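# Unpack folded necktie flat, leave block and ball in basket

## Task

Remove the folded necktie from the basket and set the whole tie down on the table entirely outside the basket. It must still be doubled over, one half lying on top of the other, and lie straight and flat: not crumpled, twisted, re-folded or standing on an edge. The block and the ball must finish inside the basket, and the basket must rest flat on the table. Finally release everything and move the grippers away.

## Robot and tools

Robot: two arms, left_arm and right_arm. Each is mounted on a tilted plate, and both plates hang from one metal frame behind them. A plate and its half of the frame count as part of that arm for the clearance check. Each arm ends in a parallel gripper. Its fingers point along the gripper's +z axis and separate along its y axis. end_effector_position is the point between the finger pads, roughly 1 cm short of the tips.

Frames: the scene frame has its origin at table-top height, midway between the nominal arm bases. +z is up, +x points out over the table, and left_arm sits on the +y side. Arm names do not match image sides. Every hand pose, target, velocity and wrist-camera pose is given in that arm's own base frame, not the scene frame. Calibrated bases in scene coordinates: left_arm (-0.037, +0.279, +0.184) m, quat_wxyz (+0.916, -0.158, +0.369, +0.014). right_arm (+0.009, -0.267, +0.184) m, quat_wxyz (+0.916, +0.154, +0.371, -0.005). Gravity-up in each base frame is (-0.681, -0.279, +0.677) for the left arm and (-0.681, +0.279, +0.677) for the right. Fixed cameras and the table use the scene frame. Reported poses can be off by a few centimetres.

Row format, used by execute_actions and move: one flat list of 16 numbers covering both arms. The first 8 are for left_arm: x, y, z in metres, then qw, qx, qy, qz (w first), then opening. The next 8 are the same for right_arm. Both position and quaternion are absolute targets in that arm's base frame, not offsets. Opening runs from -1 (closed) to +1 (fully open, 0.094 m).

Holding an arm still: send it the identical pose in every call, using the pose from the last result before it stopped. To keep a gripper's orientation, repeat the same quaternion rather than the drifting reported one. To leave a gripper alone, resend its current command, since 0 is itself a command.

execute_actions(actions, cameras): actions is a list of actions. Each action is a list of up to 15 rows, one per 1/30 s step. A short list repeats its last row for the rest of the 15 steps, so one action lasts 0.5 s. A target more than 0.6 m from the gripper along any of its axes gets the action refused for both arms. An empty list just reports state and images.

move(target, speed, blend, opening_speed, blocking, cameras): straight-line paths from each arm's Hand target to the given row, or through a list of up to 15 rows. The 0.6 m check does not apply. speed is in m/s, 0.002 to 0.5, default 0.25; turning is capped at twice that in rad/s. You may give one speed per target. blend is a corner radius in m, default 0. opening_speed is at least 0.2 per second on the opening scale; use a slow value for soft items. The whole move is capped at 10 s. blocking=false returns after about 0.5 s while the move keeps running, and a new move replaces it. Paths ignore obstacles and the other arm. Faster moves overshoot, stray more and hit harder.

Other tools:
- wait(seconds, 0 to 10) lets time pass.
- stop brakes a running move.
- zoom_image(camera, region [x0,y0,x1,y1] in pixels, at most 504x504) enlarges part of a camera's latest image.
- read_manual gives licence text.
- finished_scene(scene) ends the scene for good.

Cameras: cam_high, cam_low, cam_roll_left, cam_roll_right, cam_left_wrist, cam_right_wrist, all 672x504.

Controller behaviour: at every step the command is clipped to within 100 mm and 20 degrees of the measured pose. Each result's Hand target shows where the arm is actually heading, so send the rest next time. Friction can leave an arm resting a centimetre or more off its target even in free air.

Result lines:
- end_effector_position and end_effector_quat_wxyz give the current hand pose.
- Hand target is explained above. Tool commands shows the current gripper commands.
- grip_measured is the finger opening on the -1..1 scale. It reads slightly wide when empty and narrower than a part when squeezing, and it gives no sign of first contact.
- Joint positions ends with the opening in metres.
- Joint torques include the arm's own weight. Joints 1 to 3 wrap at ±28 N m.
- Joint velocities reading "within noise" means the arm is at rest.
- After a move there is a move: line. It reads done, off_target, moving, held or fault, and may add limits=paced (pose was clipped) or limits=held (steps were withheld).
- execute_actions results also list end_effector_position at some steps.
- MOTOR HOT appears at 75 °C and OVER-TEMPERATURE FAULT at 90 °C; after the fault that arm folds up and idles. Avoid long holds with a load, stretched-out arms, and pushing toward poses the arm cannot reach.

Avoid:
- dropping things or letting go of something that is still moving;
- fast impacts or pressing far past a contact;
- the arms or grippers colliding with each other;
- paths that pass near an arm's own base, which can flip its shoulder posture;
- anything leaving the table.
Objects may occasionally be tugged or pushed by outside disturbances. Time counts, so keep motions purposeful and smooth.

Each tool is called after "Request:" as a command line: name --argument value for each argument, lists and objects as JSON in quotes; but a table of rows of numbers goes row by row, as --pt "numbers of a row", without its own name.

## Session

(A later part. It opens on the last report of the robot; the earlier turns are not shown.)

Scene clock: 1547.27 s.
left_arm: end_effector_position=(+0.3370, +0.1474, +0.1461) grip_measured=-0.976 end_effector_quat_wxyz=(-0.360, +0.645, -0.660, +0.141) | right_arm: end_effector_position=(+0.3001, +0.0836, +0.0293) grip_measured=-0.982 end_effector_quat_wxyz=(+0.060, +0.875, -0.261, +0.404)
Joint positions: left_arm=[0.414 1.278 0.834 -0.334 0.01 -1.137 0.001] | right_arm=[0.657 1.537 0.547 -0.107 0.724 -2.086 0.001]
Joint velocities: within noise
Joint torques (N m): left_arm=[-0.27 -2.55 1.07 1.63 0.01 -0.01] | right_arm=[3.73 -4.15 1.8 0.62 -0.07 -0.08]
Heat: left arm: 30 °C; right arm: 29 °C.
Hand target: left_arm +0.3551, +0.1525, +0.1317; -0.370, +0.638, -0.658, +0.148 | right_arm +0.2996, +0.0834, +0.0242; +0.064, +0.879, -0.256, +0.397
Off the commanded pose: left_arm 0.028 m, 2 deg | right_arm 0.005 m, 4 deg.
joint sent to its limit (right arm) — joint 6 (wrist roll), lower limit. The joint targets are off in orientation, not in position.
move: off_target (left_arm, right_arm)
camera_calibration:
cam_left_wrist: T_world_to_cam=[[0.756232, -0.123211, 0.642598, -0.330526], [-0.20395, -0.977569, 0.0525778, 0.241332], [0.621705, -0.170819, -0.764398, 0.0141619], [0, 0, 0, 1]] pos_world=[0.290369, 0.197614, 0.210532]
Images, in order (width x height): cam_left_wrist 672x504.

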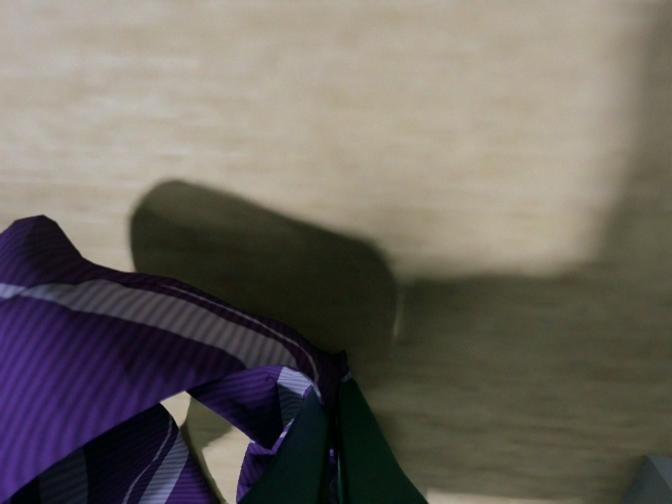

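Request:
move --pt "0.2731 0.1307 0.1893 0.3726 -0.6378 0.6576 -0.1492 -1.0 0.3000 0.0830 0.0241 -0.0527 -0.8861 0.2322 -0.3982 -1.0" --pt "0.2607 0.1460 0.1537 0.3726 -0.6378 0.6576 -0.1492 -1.0 0.3000 0.0830 0.0241 -0.0527 -0.8861 0.2322 -0.3982 -1.0" --speed 0.08 --cameras '["cam_left_wrist","cam_high","cam_roll_right"]'

Scene clock: 1552.90 s.
left_arm: end_effector_position=(+0.2628, +0.1443, +0.1509) grip_measured=-0.984 end_effector_quat_wxyz=(-0.362, +0.641, -0.660, +0.150) | right_arm: end_effector_position=(+0.3001, +0.0838, +0.0292) grip_measured=-0.982 end_effector_quat_wxyz=(+0.059, +0.875, -0.261, +0.404)
Joint positions: left_arm=[0.589 0.972 0.681 -0.486 0.153 -1.015 0.001] | right_arm=[0.657 1.537 0.547 -0.106 0.723 -2.086 0.001]
Joint velocities: within noise
Joint torques (N m): left_arm=[0.92 -9.1 2.15 0.47 0 0.07] | right_arm=[3.7 -4.18 1.77 0.6 -0.05 -0.08]
Heat: left arm: 30 °C; right arm: 29 °C.
Hand target: left_arm +0.2607, +0.1460, +0.1536; -0.372, +0.638, -0.658, +0.149 | right_arm +0.2996, +0.0833, +0.0242; +0.064, +0.879, -0.256, +0.397
Off the commanded pose: left_arm 0.004 m, 1 deg | right_arm 0.005 m, 4 deg.
joint sent to its limit (right arm) — joint 6 (wrist roll), lower limit. The joint targets are off in orientation, not in position.
move: off_target (right_arm)
camera_calibration:
cam_left_wrist: T_world_to_cam=[[0.745232, -0.127634, 0.654476, -0.276077], [-0.216348, -0.974694, 0.0562667, 0.225253], [0.630732, -0.183526, -0.753987, 0.0613421], [0, 0, 0, 1]] pos_world=[0.215784, 0.195574, 0.214263]
Images, in order (width x height): cam_high 672x504, cam_roll_right 672x504, cam_left_wrist 672x504.

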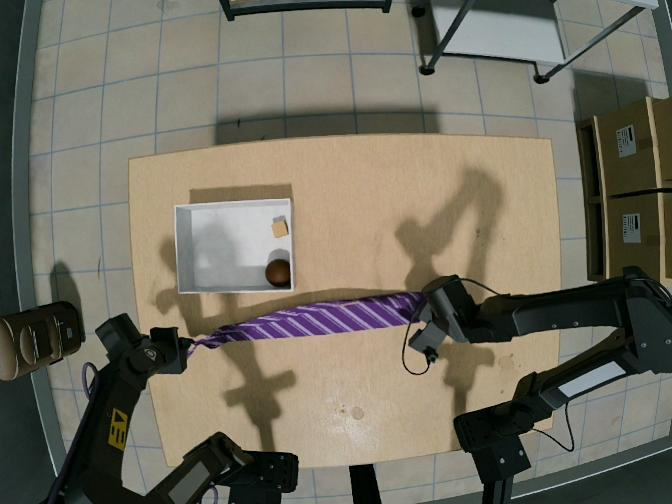

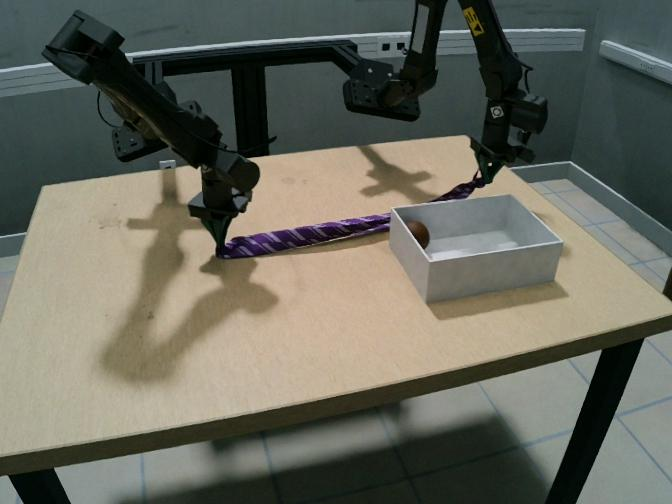

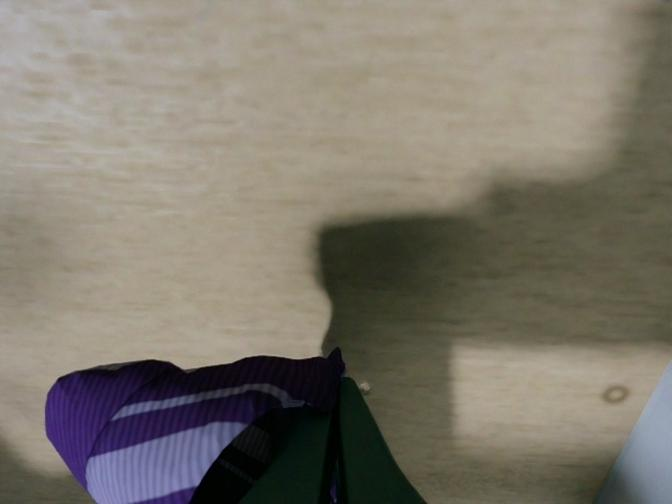

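Request:
zoom_image --camera "cam_high" --region '[165, 270, 445, 370]'

Request:
zoom_image --camera "cam_roll_right" --region '[200, 150, 520, 290]'

Scaled by 1.800 from the camera's 672x504 image, which has a finer 960x720 frame.

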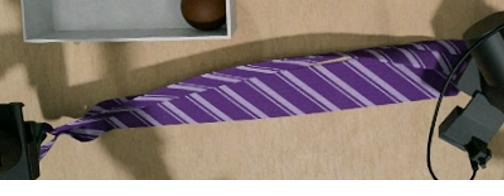

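Scaled by 1.575 from the camera's 672x504 image, which has a finer 960x720 frame.

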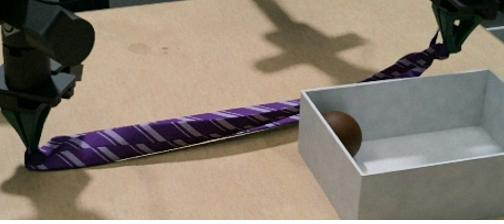

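Request:
move --pt "0.2832 0.1695 0.1195 0.3726 -0.6378 0.6576 -0.1492 -1.0 0.3000 0.0830 0.0241 -0.0527 -0.8861 0.2322 -0.3982 -1.0" --pt "0.2832 0.1695 0.1195 0.3726 -0.6378 0.6576 -0.1492 -0.2 0.3000 0.0830 0.0241 -0.0527 -0.8861 0.2322 -0.3982 -1.0" --pt "0.2288 0.1472 0.1737 0.3726 -0.6378 0.6576 -0.1492 -0.2 0.3000 0.0830 0.0241 -0.0527 -0.8861 0.2322 -0.3982 -1.0" --pt "0.1504 -0.0050 0.2079 0.1811 0.5995 0.6927 0.3582 -0.3 0.3000 0.0830 0.0241 -0.0527 -0.8861 0.2322 -0.3982 -1.0" --speed '[0.06,0.1,0.1,0.3]' --cameras '["cam_left_wrist","cam_high","cam_roll_right"]'

Scene clock: 1568.27 s.
left_arm: end_effector_position=(+0.1524, -0.0033, +0.2026) grip_measured=-0.298 end_effector_quat_wxyz=(+0.183, +0.604, +0.697, +0.342) | right_arm: end_effector_position=(+0.3001, +0.0840, +0.0291) grip_measured=-0.982 end_effector_quat_wxyz=(+0.059, +0.875, -0.261, +0.403)
Joint positions: left_arm=[-0.987 0.691 0.898 -1.559 -0.772 0.53 0.033] | right_arm=[0.657 1.537 0.547 -0.106 0.722 -2.087 0.001]
Joint velocities: within noise
Joint torques (N m): left_arm=[-0.23 0.03 4.74 0.22 0.05 0.07] | right_arm=[3.74 -4.19 1.76 0.61 -0.04 -0.05]
Heat: left arm: 29 °C; right arm: 29 °C.
Hand target: left_arm +0.1518, -0.0045, +0.2074; +0.187, +0.608, +0.693, +0.339 | right_arm +0.2996, +0.0833, +0.0242; +0.064, +0.879, -0.256, +0.397
Off the commanded pose: left_arm 0.006 m, 2 deg | right_arm 0.005 m, 4 deg.
joint sent to its limit (left arm) — joint 4 (wrist pitch), lower limit. The joint targets are off in orientation, not in position.
joint sent to its limit (right arm) — joint 6 (wrist roll), lower limit. The joint targets are off in orientation, not in position.
move: off_target (right_arm)
camera_calibration:
cam_left_wrist: T_world_to_cam=[[-0.707697, -0.037221, -0.705535, 0.250782], [-0.483952, 0.753085, 0.445705, 0.0221405], [0.514739, 0.656869, -0.550969, 0.122139], [0, 0, 0, 1]] pos_world=[0.125322, -0.0875688, 0.234362]
Images, in order (width x height): cam_high 672x504, cam_roll_right 672x504, cam_left_wrist 672x504.

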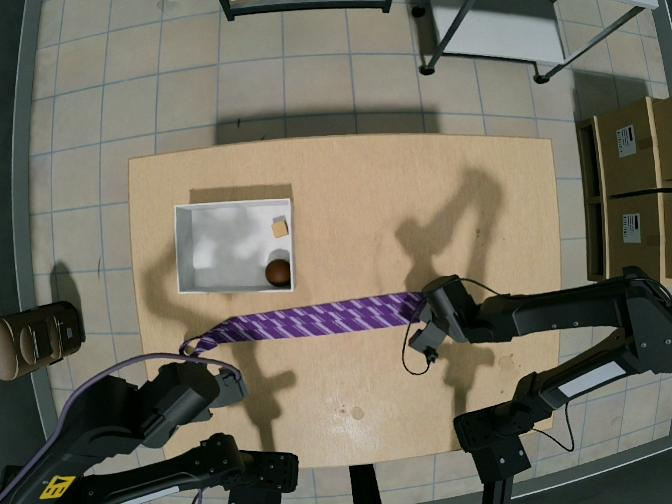

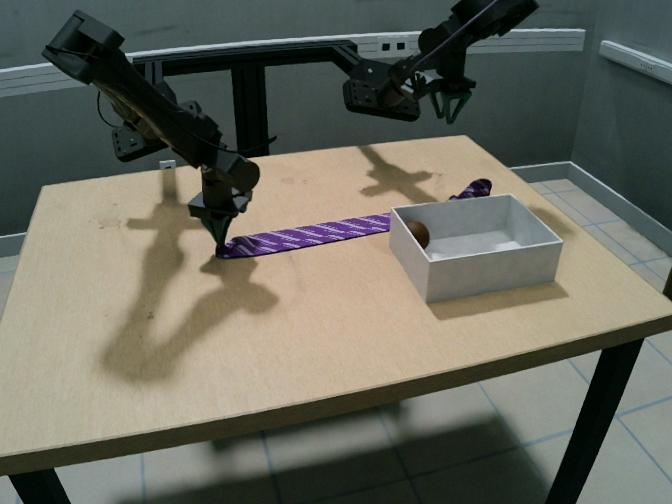

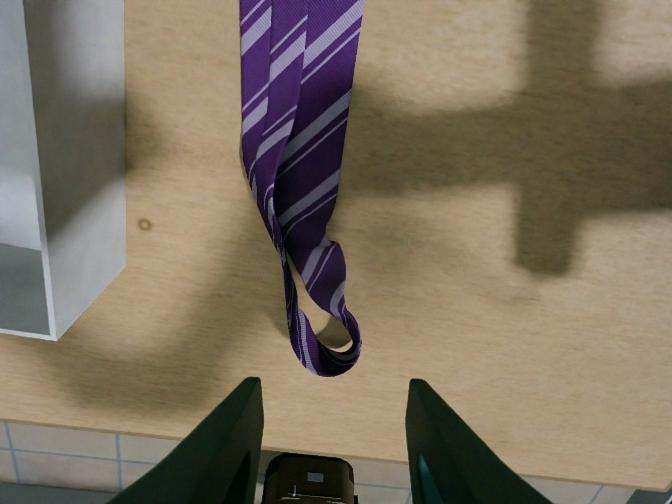

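Request:
zoom_image --camera "cam_high" --region '[165, 270, 445, 370]'

Request:
zoom_image --camera "cam_left_wrist" --region '[200, 0, 400, 400]'

Request:
zoom_image --camera "cam_right_wrist" --region '[200, 100, 672, 504]'

Scaled by 1.800 from the camera's 672x504 image, which has a finer 960x720 frame.

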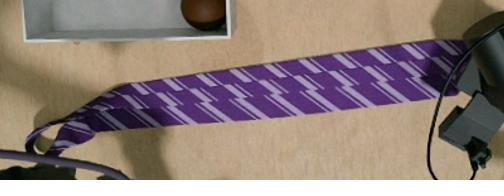

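Scaled by 1.260 from the camera's 672x504 image, which has a finer 960x720 frame.

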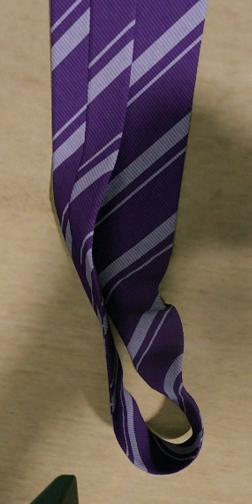

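This scene's latest camera images include none from cam_right_wrist. They are from: cam_high, cam_roll_right, cam_left_wrist. cam_right_wrist's image comes with the result of a call that names it in "cameras".

Request:
move --pt "0.2053 0.1544 0.1604 0.3726 -0.6378 0.6576 -0.1492 0.3 0.3000 0.0830 0.0241 -0.0527 -0.8861 0.2322 -0.3982 -1.0" --speed 0.4 --cameras '["cam_left_wrist","cam_high","cam_right_wrist"]'

Scene clock: 1591.90 s.
left_arm: end_effector_position=(+0.2057, +0.1536, +0.1672) grip_measured=+0.298 end_effector_quat_wxyz=(-0.378, +0.632, -0.660, +0.147) | right_arm: end_effector_position=(+0.3001, +0.0840, +0.0291) grip_measured=-0.982 end_effector_quat_wxyz=(+0.059, +0.875, -0.261, +0.403)
Joint positions: left_arm=[0.882 0.785 0.671 -0.683 0.356 -0.791 0.061] | right_arm=[0.657 1.537 0.547 -0.106 0.722 -2.087 0.001]
Joint velocities: within noise
Joint torques (N m): left_arm=[0.57 -4.55 2.45 0.53 0 -0.07] | right_arm=[3.74 -4.14 1.74 0.6 -0.05 -0.07]
Heat: left arm: 28 °C; right arm: 29 °C.
Hand target: left_arm +0.2052, +0.1543, +0.1604; -0.372, +0.638, -0.658, +0.149 | right_arm +0.2996, +0.0833, +0.0242; +0.064, +0.879, -0.256, +0.397
Off the commanded pose: left_arm 0.007 m, 1 deg | right_arm 0.005 m, 4 deg.
joint sent to its limit (right arm) — joint 6 (wrist roll), lower limit. The joint targets are off in orientation, not in position.
move: off_target (right_arm)
camera_calibration:
cam_left_wrist: T_world_to_cam=[[0.73077, -0.152621, 0.665343, -0.237978], [-0.221929, -0.974855, 0.0201337, 0.228205], [0.64554, -0.162372, -0.746266, 0.103729], [0, 0, 0, 1]] pos_world=[0.157592, 0.202988, 0.231152]
cam_right_wrist: T_world_to_cam=[[0.521824, 0.842693, 0.132545, -0.226809], [0.228921, -0.288012, 0.929862, -0.0277712], [0.821763, -0.454882, -0.343202, -0.111487], [0, 0, 0, 1]] pos_world=[0.216328, 0.132419, 0.0176233]
Images, in order (width x height): cam_high 672x504, cam_left_wrist 672x504, cam_right_wrist 672x504.

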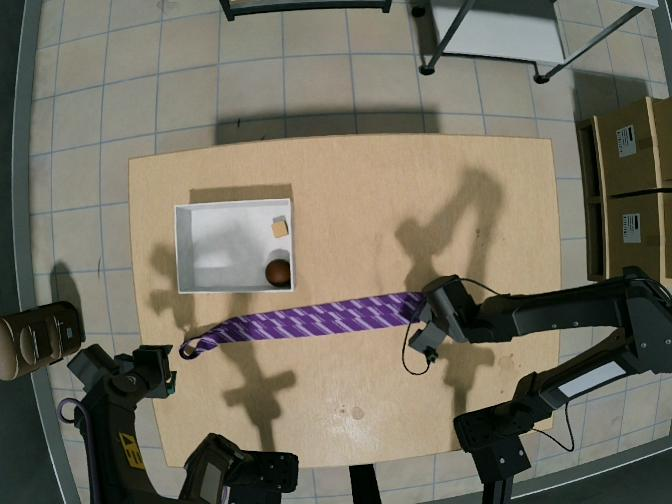

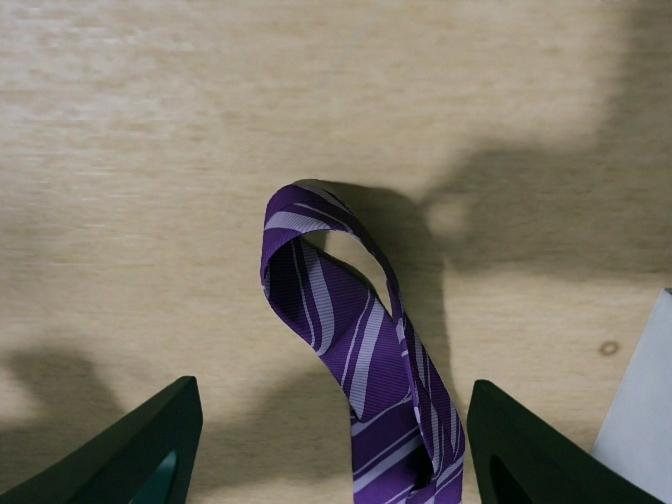

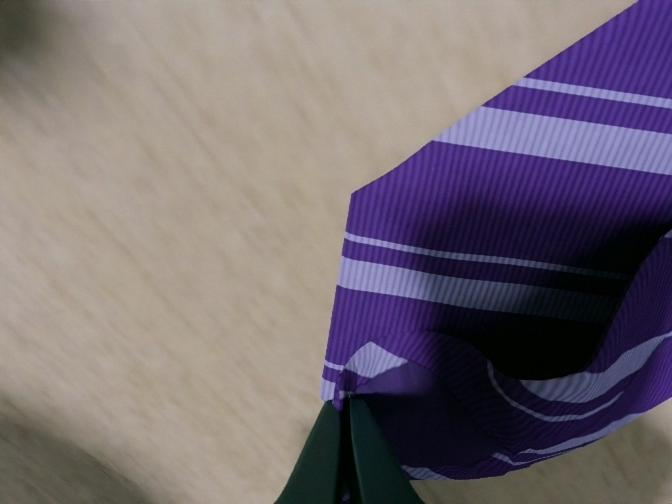

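Request:
move --pt "0.2612 0.1764 0.1076 0.3726 -0.6378 0.6576 -0.1492 0.3 0.3000 0.0830 0.0241 -0.0527 -0.8861 0.2322 -0.3982 -1.0" --pt "0.2612 0.1764 0.1076 0.3726 -0.6378 0.6576 -0.1492 -1 0.3000 0.0830 0.0241 -0.0527 -0.8861 0.2322 -0.3982 -1.0" --speed 0.1 --opening_speed 1.5 --cameras '["cam_left_wrist","cam_high"]'

Scene clock: 1601.47 s.
left_arm: end_effector_position=(+0.2622, +0.1762, +0.1152) grip_measured=-0.958 end_effector_quat_wxyz=(-0.379, +0.632, -0.658, +0.153) | right_arm: end_effector_position=(+0.3001, +0.0840, +0.0291) grip_measured=-0.982 end_effector_quat_wxyz=(+0.059, +0.875, -0.261, +0.403)
Joint positions: left_arm=[0.736 1.074 0.559 -0.245 0.262 -0.908 0.002] | right_arm=[0.657 1.537 0.547 -0.106 0.722 -2.087 0.001]
Joint velocities: within noise
Joint torques (N m): left_arm=[0.25 -5.52 1.51 0.53 -0.17 -0.07] | right_arm=[3.77 -4.15 1.8 0.63 -0.04 -0.05]
Heat: left arm: 28 °C; right arm: 29 °C.
Hand target: left_arm +0.2610, +0.1763, +0.1078; -0.373, +0.638, -0.657, +0.149 | right_arm +0.2996, +0.0833, +0.0242; +0.064, +0.879, -0.256, +0.397
Off the commanded pose: left_arm 0.008 m, 1 deg | right_arm 0.005 m, 4 deg.
joint sent to its limit (right arm) — joint 6 (wrist roll), lower limit. The joint targets are off in orientation, not in position.
move: off_target (right_arm)
camera_calibration:
cam_left_wrist: T_world_to_cam=[[0.723151, -0.147763, 0.674699, -0.241196], [-0.223296, -0.974406, 0.0259309, 0.263466], [0.653598, -0.16941, -0.737638, 0.0303234], [0, 0, 0, 1]] pos_world=[0.213433, 0.22622, 0.178271]
Images, in order (width x height): cam_high 672x504, cam_left_wrist 672x504.

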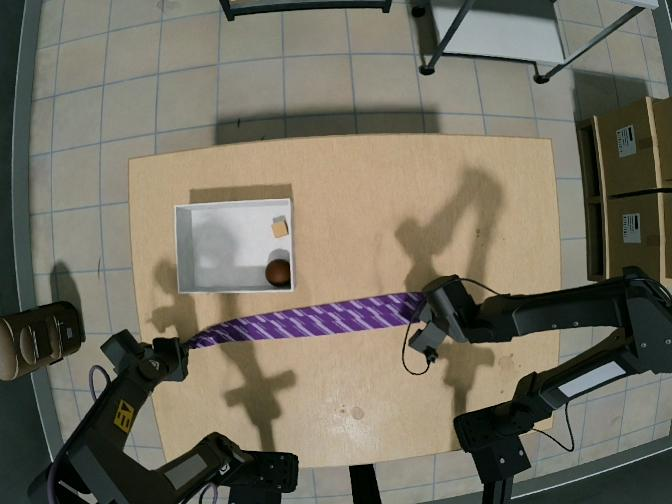

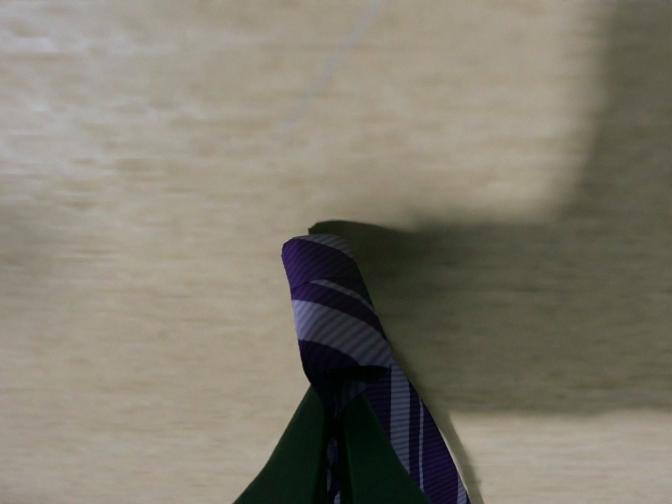

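Request:
move --pt "0.2870 0.1450 0.1560 0.3726 -0.6378 0.6576 -0.1492 -1 0.3000 0.0830 0.0241 -0.0527 -0.8861 0.2322 -0.3982 -1.0" --pt "0.2980 0.1692 0.1362 0.3726 -0.6378 0.6576 -0.1492 -1 0.3000 0.0830 0.0241 -0.0527 -0.8861 0.2322 -0.3982 -1.0" --speed 0.07 --cameras '["cam_left_wrist","cam_high","cam_roll_right","cam_roll_left"]'

Scene clock: 1606.70 s.
left_arm: end_effector_position=(+0.2938, +0.1648, +0.1361) grip_measured=-0.958 end_effector_quat_wxyz=(-0.367, +0.640, -0.658, +0.148) | right_arm: end_effector_position=(+0.3001, +0.0840, +0.0291) grip_measured=-0.982 end_effector_quat_wxyz=(+0.059, +0.875, -0.261, +0.403)
Joint positions: left_arm=[0.583 1.147 0.698 -0.317 0.141 -1.021 0.002] | right_arm=[0.657 1.537 0.547 -0.106 0.722 -2.087 0.001]
Joint velocities: within noise
Joint torques (N m): left_arm=[0.94 -6.38 2.74 0.63 0.03 0.11] | right_arm=[3.71 -4.12 1.8 0.61 -0.04 -0.06]
Heat: left arm: 28 °C; right arm: 29 °C.
Hand target: left_arm +0.2978, +0.1692, +0.1363; -0.373, +0.638, -0.657, +0.149 | right_arm +0.2996, +0.0833, +0.0242; +0.064, +0.879, -0.256, +0.397
Off the commanded pose: left_arm 0.006 m, 1 deg | right_arm 0.005 m, 4 deg.
joint sent to its limit (right arm) — joint 6 (wrist roll), lower limit. The joint targets are off in orientation, not in position.
move: off_target (right_arm)
camera_calibration:
cam_left_wrist: T_world_to_cam=[[0.741035, -0.129756, 0.65881, -0.28594], [-0.211467, -0.976322, 0.0455681, 0.253063], [0.637298, -0.173084, -0.750928, 0.0303119], [0, 0, 0, 1]] pos_world=[0.246088, 0.215215, 0.199611]
Images, in order (width x height): cam_high 672x504, cam_roll_left 672x504, cam_roll_right 672x504, cam_left_wrist 672x504.

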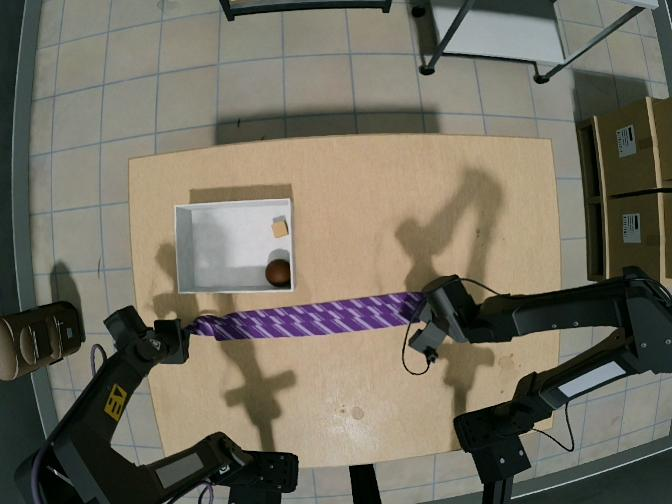

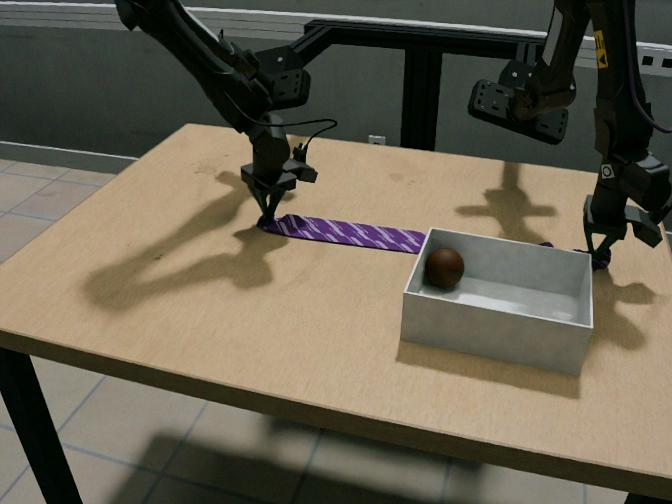

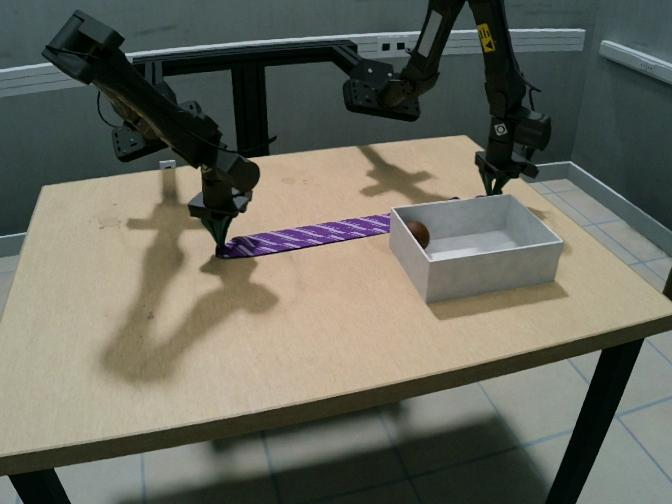

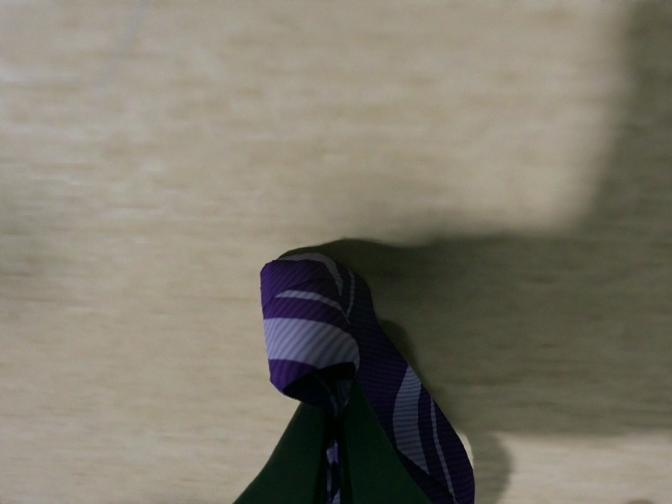

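Request:
move --pt "0.2966 0.1835 0.1407 0.3726 -0.6378 0.6576 -0.1492 -1 0.3000 0.0830 0.0241 -0.0527 -0.8861 0.2322 -0.3982 -1.0" --speed 0.04 --cameras '["cam_left_wrist","cam_high","cam_right_wrist"]'

Request:
zoom_image --camera "cam_high" --region '[165, 270, 445, 370]'

Scene clock: 1643.30 s.
left_arm: end_effector_position=(+0.2937, +0.1765, +0.1391) grip_measured=-0.958 end_effector_quat_wxyz=(-0.369, +0.637, -0.659, +0.153) | right_arm: end_effector_position=(+0.3001, +0.0840, +0.0291) grip_measured=-0.982 end_effector_quat_wxyz=(+0.059, +0.875, -0.261, +0.403)
Joint positions: left_arm=[0.638 1.173 0.721 -0.314 0.192 -0.981 0.002] | right_arm=[0.657 1.537 0.547 -0.106 0.722 -2.087 0.001]
Joint velocities: within noise
Joint torques (N m): left_arm=[1.32 -6.3 3.79 0.47 -0.06 0.1] | right_arm=[3.69 -4.19 1.73 0.62 -0.05 -0.06]
Heat: left arm: 29 °C; right arm: 29 °C.
Hand target: left_arm +0.2964, +0.1834, +0.1408; -0.373, +0.638, -0.657, +0.149 | right_arm +0.2996, +0.0833, +0.0242; +0.064, +0.879, -0.256, +0.397
Off the commanded pose: left_arm 0.008 m, 1 deg | right_arm 0.005 m, 4 deg.
joint sent to its limit (right arm) — joint 6 (wrist roll), lower limit. The joint targets are off in orientation, not in position.
move: off_target (right_arm)
camera_calibration:
cam_left_wrist: T_world_to_cam=[[0.733939, -0.13553, 0.665557, -0.284066], [-0.220917, -0.974243, 0.0452253, 0.266747], [0.642285, -0.180225, -0.744976, 0.033644], [0, 0, 0, 1]] pos_world=[0.245807, 0.227441, 0.202062]
cam_right_wrist: T_world_to_cam=[[0.521824, 0.842693, 0.132545, -0.226809], [0.228921, -0.288012, 0.929862, -0.0277712], [0.821763, -0.454882, -0.343202, -0.111487], [0, 0, 0, 1]] pos_world=[0.216328, 0.132419, 0.0176233]
Images, in order (width x height): cam_high 672x504, cam_left_wrist 672x504, cam_right_wrist 672x504.

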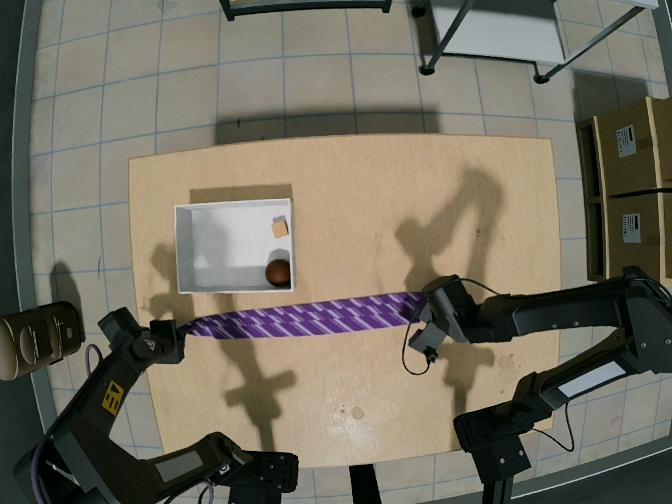

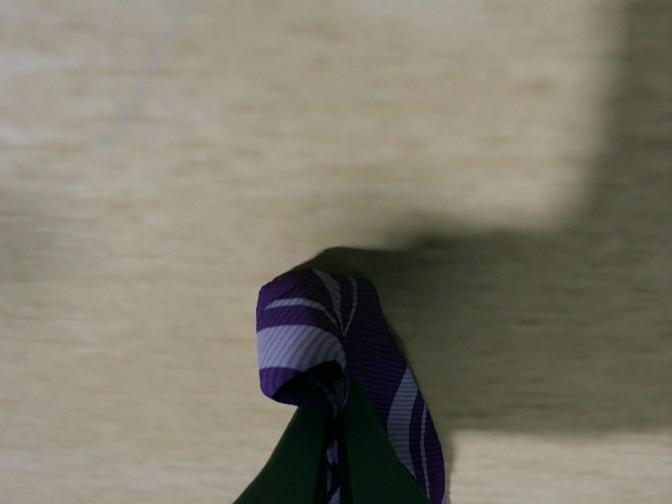

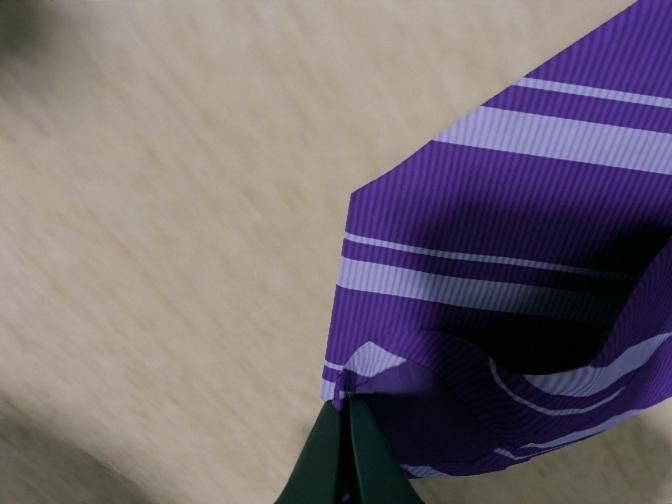

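Scaled by 1.800 from the camera's 672x504 image, which has a finer 960x720 frame.

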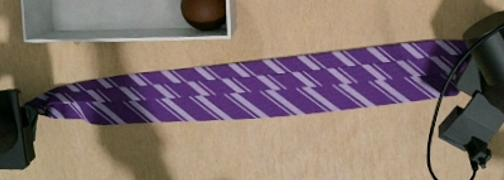

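Request:
move --pt "0.2901 0.1905 0.1164 0.3726 -0.6378 0.6576 -0.1492 -1 0.3000 0.0830 0.0241 -0.0527 -0.8861 0.2322 -0.3982 -1.0" --pt "0.2901 0.1905 0.1164 0.3726 -0.6378 0.6576 -0.1492 -0.3 0.3000 0.0830 0.0241 -0.0527 -0.8861 0.2322 -0.3982 -1.0" --pt "0.2221 0.1625 0.1842 0.3726 -0.6378 0.6576 -0.1492 -0.3 0.3000 0.0830 0.0241 -0.0527 -0.8861 0.2322 -0.3982 -1.0" --pt "0.1504 -0.0050 0.2079 0.1811 0.5995 0.6927 0.3582 -0.3 0.3000 0.0830 0.0241 -0.0527 -0.8861 0.2322 -0.3982 -1.0" --speed '[0.05,0.1,0.1,0.3]' --opening_speed 2 --cameras '["cam_left_wrist","cam_high","cam_roll_right"]'

Request:
zoom_image --camera "cam_left_wrist" --region '[150, 100, 450, 420]'

Request:
zoom_image --camera "cam_high" --region '[165, 270, 445, 370]'

Scene clock: 1656.37 s.
left_arm: end_effector_position=(+0.1522, -0.0035, +0.2024) grip_measured=-0.302 end_effector_quat_wxyz=(+0.183, +0.604, +0.697, +0.340) | right_arm: end_effector_position=(+0.3001, +0.0840, +0.0291) grip_measured=-0.982 end_effector_quat_wxyz=(+0.059, +0.875, -0.261, +0.403)
Joint positions: left_arm=[-0.987 0.69 0.898 -1.559 -0.769 0.53 0.033] | right_arm=[0.657 1.537 0.547 -0.106 0.722 -2.087 0.001]
Joint velocities: within noise
Joint torques (N m): left_arm=[-0.23 0.1 4.77 0.2 0.02 0.08] | right_arm=[3.71 -4.18 1.81 0.61 -0.05 -0.07]
Heat: left arm: 29 °C; right arm: 29 °C.
Hand target: left_arm +0.1517, -0.0045, +0.2075; +0.187, +0.608, +0.693, +0.339 | right_arm +0.2996, +0.0833, +0.0242; +0.064, +0.879, -0.256, +0.397
Off the commanded pose: left_arm 0.006 m, 2 deg | right_arm 0.005 m, 4 deg.
joint sent to its limit (left arm) — joint 4 (wrist pitch), lower limit. The joint targets are off in orientation, not in position.
joint sent to its limit (right arm) — joint 6 (wrist roll), lower limit. The joint targets are off in orientation, not in position.
move: off_target (right_arm); target 2's new opening was sent with left_arm's hand 0.016 m and 2 deg from that target
camera_calibration:
cam_left_wrist: T_world_to_cam=[[-0.70858, -0.0390901, -0.704547, 0.250356], [-0.483167, 0.754555, 0.444068, 0.022509], [0.514261, 0.655071, -0.55355, 0.122884], [0, 0, 0, 1]] pos_world=[0.125078, -0.0876957, 0.234414]
Images, in order (width x height): cam_high 672x504, cam_roll_right 672x504, cam_left_wrist 672x504.

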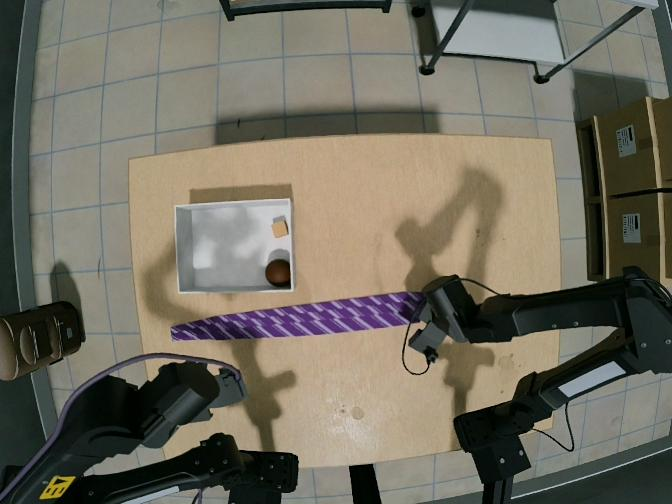

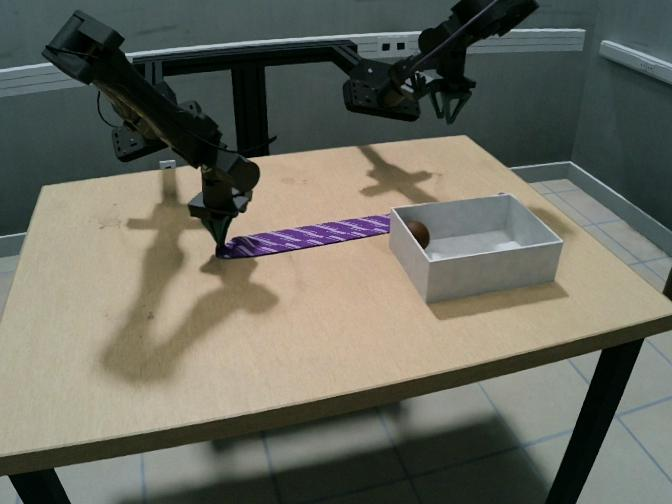

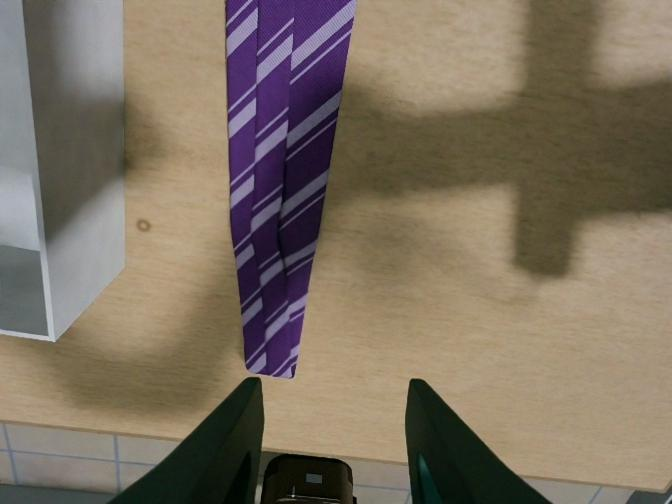

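Scaled by 1.575 from the camera's 672x504 image, which has a finer 960x720 frame.

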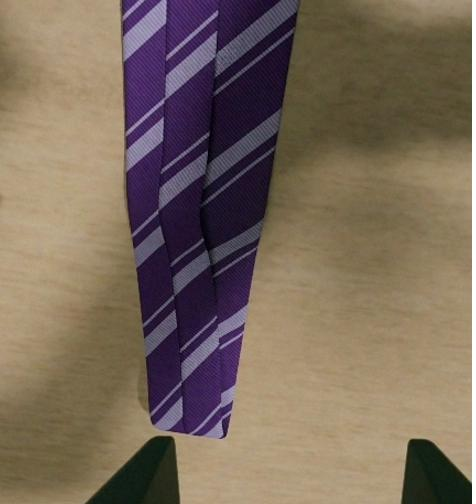

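Scaled by 1.800 from the camera's 672x504 image, which has a finer 960x720 frame.

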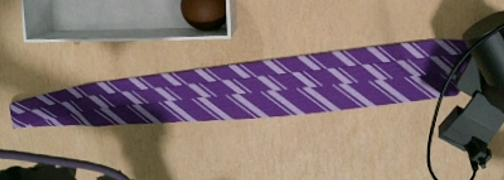

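Request:
move --pt "0.1504 -0.0050 0.2079 0.1811 0.5995 0.6927 0.3582 -0.3 0.3060 0.0800 0.0170 -0.0527 -0.8861 0.2322 -0.3982 -1.0" --pt "0.1504 -0.0050 0.2079 0.1811 0.5995 0.6927 0.3582 -0.3 0.3060 0.0800 0.0170 -0.0527 -0.8861 0.2322 -0.3982 -0.3" --pt "0.1504 -0.0050 0.2079 0.1811 0.5995 0.6927 0.3582 -0.3 0.2450 0.1050 0.0780 -0.0527 -0.8861 0.2322 -0.3982 -0.3" --pt "0.1504 -0.0050 0.2079 0.1811 0.5995 0.6927 0.3582 -0.3 0.217 -0.04 0.2 0.371 -0.005 0.916 -0.154 -0.3" --speed '[0.05,0.1,0.08,0.4]' --opening_speed 2 --cameras '["cam_high","cam_right_wrist","cam_roll_right","cam_roll_left"]'

Request:
zoom_image --camera "cam_high" --region '[165, 270, 445, 370]'

Request:
zoom_image --camera "cam_roll_right" --region '[200, 190, 420, 290]'

Scene clock: 1667.33 s.
left_arm: end_effector_position=(+0.1520, -0.0033, +0.2023) grip_measured=-0.302 end_effector_quat_wxyz=(+0.183, +0.604, +0.697, +0.341) | right_arm: end_effector_position=(+0.2188, -0.0403, +0.1915) grip_measured=-0.301 end_effector_quat_wxyz=(+0.360, -0.013, +0.919, -0.160)
Joint positions: left_arm=[-0.987 0.69 0.898 -1.56 -0.769 0.531 0.033] | right_arm=[0.094 0.678 0.769 -0.916 0.352 -0.075 0.033]
Joint velocities: within noise
Joint torques (N m): left_arm=[-0.2 0.13 4.77 0.22 0.02 0.07] | right_arm=[-0.47 -5.89 7.28 0.47 -0.07 0.13]
Heat: left arm: 28 °C; right arm: 29 °C.
Hand target: left_arm +0.1517, -0.0045, +0.2075; +0.187, +0.608, +0.693, +0.339 | right_arm +0.2170, -0.0400, +0.1999; +0.371, -0.005, +0.916, -0.154
Off the commanded pose: left_arm 0.006 m, 2 deg | right_arm 0.009 m, 2 deg.
joint sent to its limit (left arm) — joint 4 (wrist pitch), lower limit. The joint targets are off in orientation, not in position.
move: done; target 2's new opening was sent with right_arm's hand 0.006 m and 4 deg from that target
camera_calibration:
cam_right_wrist: T_world_to_cam=[[-0.115322, -0.95261, 0.281486, -0.0625943], [-0.933241, 0.00684148, -0.359187, 0.31703], [0.340239, -0.304117, -0.889803, 0.170677], [0, 0, 0, 1]] pos_world=[0.230576, -0.00989136, 0.283361]
Images, in order (width x height): cam_high 672x504, cam_roll_left 672x504, cam_roll_right 672x504, cam_right_wrist 672x504.

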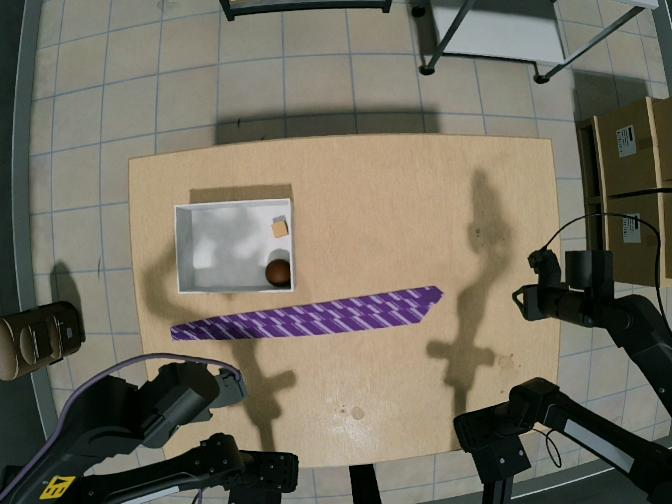

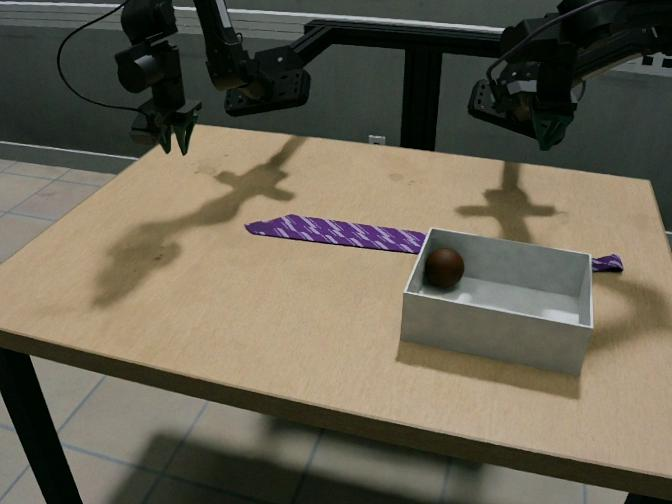

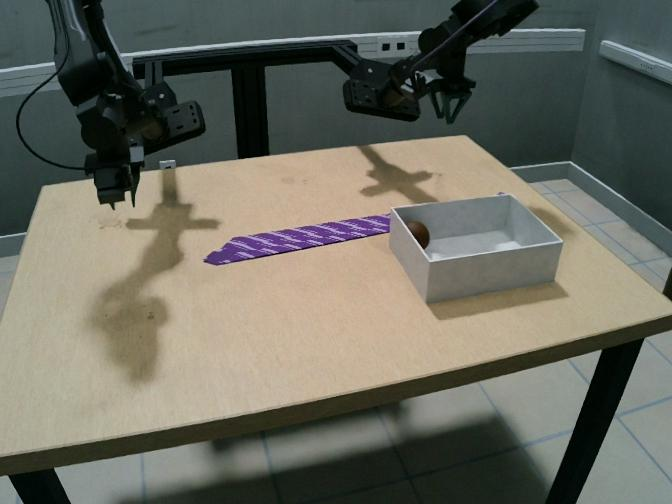

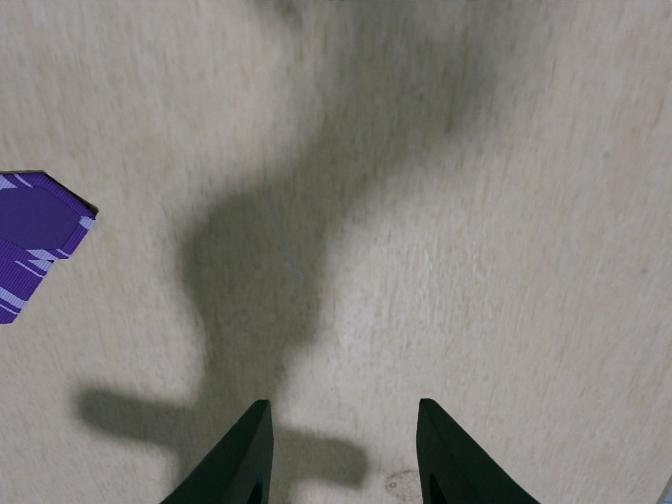

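Scaled by 1.800 from the camera's 672x504 image, which has a finer 960x720 frame.

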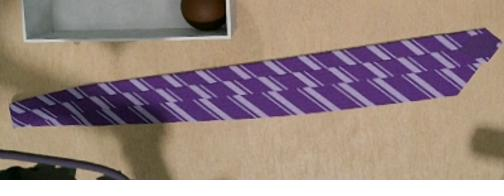

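Scaled by 2.291 from the camera's 672x504 image, which has a finer 960x720 frame.

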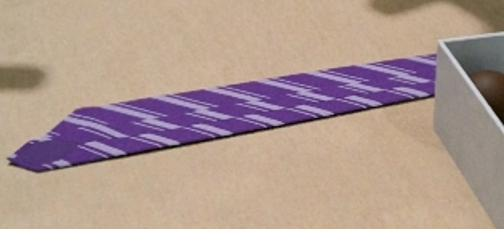

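Request:
zoom_image --camera "cam_roll_left" --region '[540, 220, 660, 310]'

Request:
zoom_image --camera "cam_roll_left" --region '[230, 190, 440, 290]'

Scaled by 4.200 from the camera's 672x504 image, which has a finer 960x720 frame.

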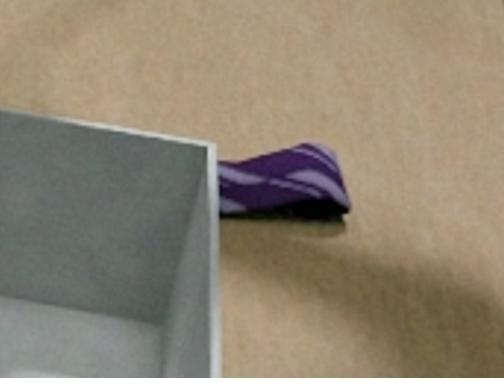

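Scaled by 2.400 from the camera's 672x504 image, which has a finer 960x720 frame.

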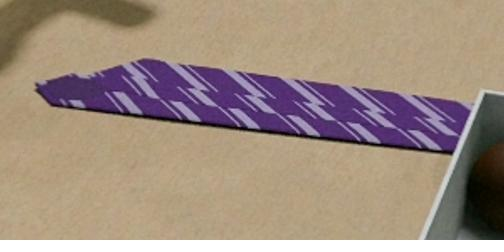

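Request:
move --pt "0.2622 0.1824 0.1555 0.3726 -0.6378 0.6576 -0.1492 -0.5 0.217 -0.04 0.2 0.371 -0.005 0.916 -0.154 -0.3" --speed 0.3 --cameras '["cam_left_wrist","cam_roll_left"]'

Request:
zoom_image --camera "cam_left_wrist" --region '[200, 200, 500, 504]'

Scene clock: 1686.47 s.
left_arm: end_effector_position=(+0.2583, +0.1765, +0.1498) grip_measured=-0.498 end_effector_quat_wxyz=(-0.366, +0.636, -0.663, +0.148) | right_arm: end_effector_position=(+0.2187, -0.0401, +0.1914) grip_measured=-0.301 end_effector_quat_wxyz=(+0.360, -0.013, +0.919, -0.159)
Joint positions: left_arm=[0.744 1.05 0.711 -0.454 0.261 -0.892 0.024] | right_arm=[0.094 0.678 0.769 -0.917 0.352 -0.073 0.033]
Joint velocities: within noise
Joint torques (N m): left_arm=[1.11 -6 4.4 0.48 0 -0.07] | right_arm=[-0.46 -5.94 7.27 0.49 -0.06 0.17]
Heat: left arm: 28 °C; right arm: 28 °C.
Hand target: left_arm +0.2620, +0.1823, +0.1555; -0.373, +0.638, -0.658, +0.149 | right_arm +0.2170, -0.0400, +0.1999; +0.371, -0.005, +0.916, -0.154
Off the commanded pose: left_arm 0.009 m, 1 deg | right_arm 0.009 m, 2 deg.
move: done
camera_calibration:
cam_left_wrist: T_world_to_cam=[[0.742819, -0.141063, 0.654462, -0.264895], [-0.223597, -0.973692, 0.043914, 0.259239], [0.63105, -0.178956, -0.754819, 0.0684488], [0, 0, 0, 1]] pos_world=[0.21154, 0.227301, 0.213646]
Images, in order (width x height): cam_roll_left 672x504, cam_left_wrist 672x504.

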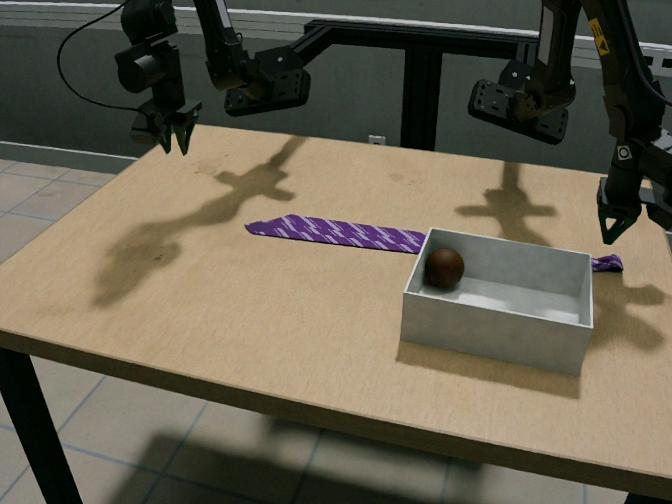

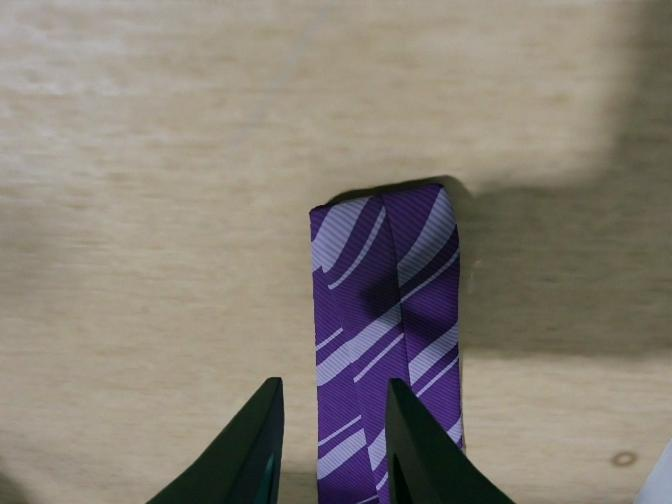

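Scaled by 1.658 from the camera's 672x504 image, which has a finer 960x720 frame.

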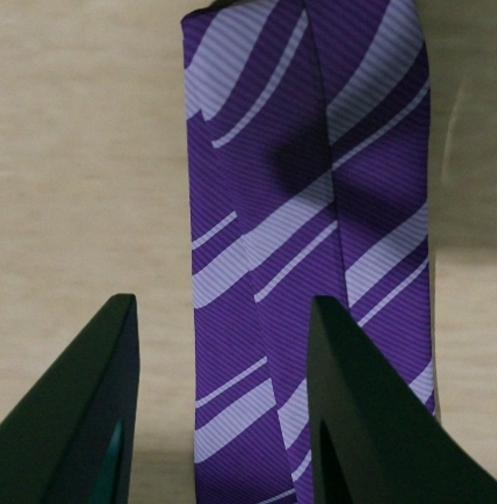

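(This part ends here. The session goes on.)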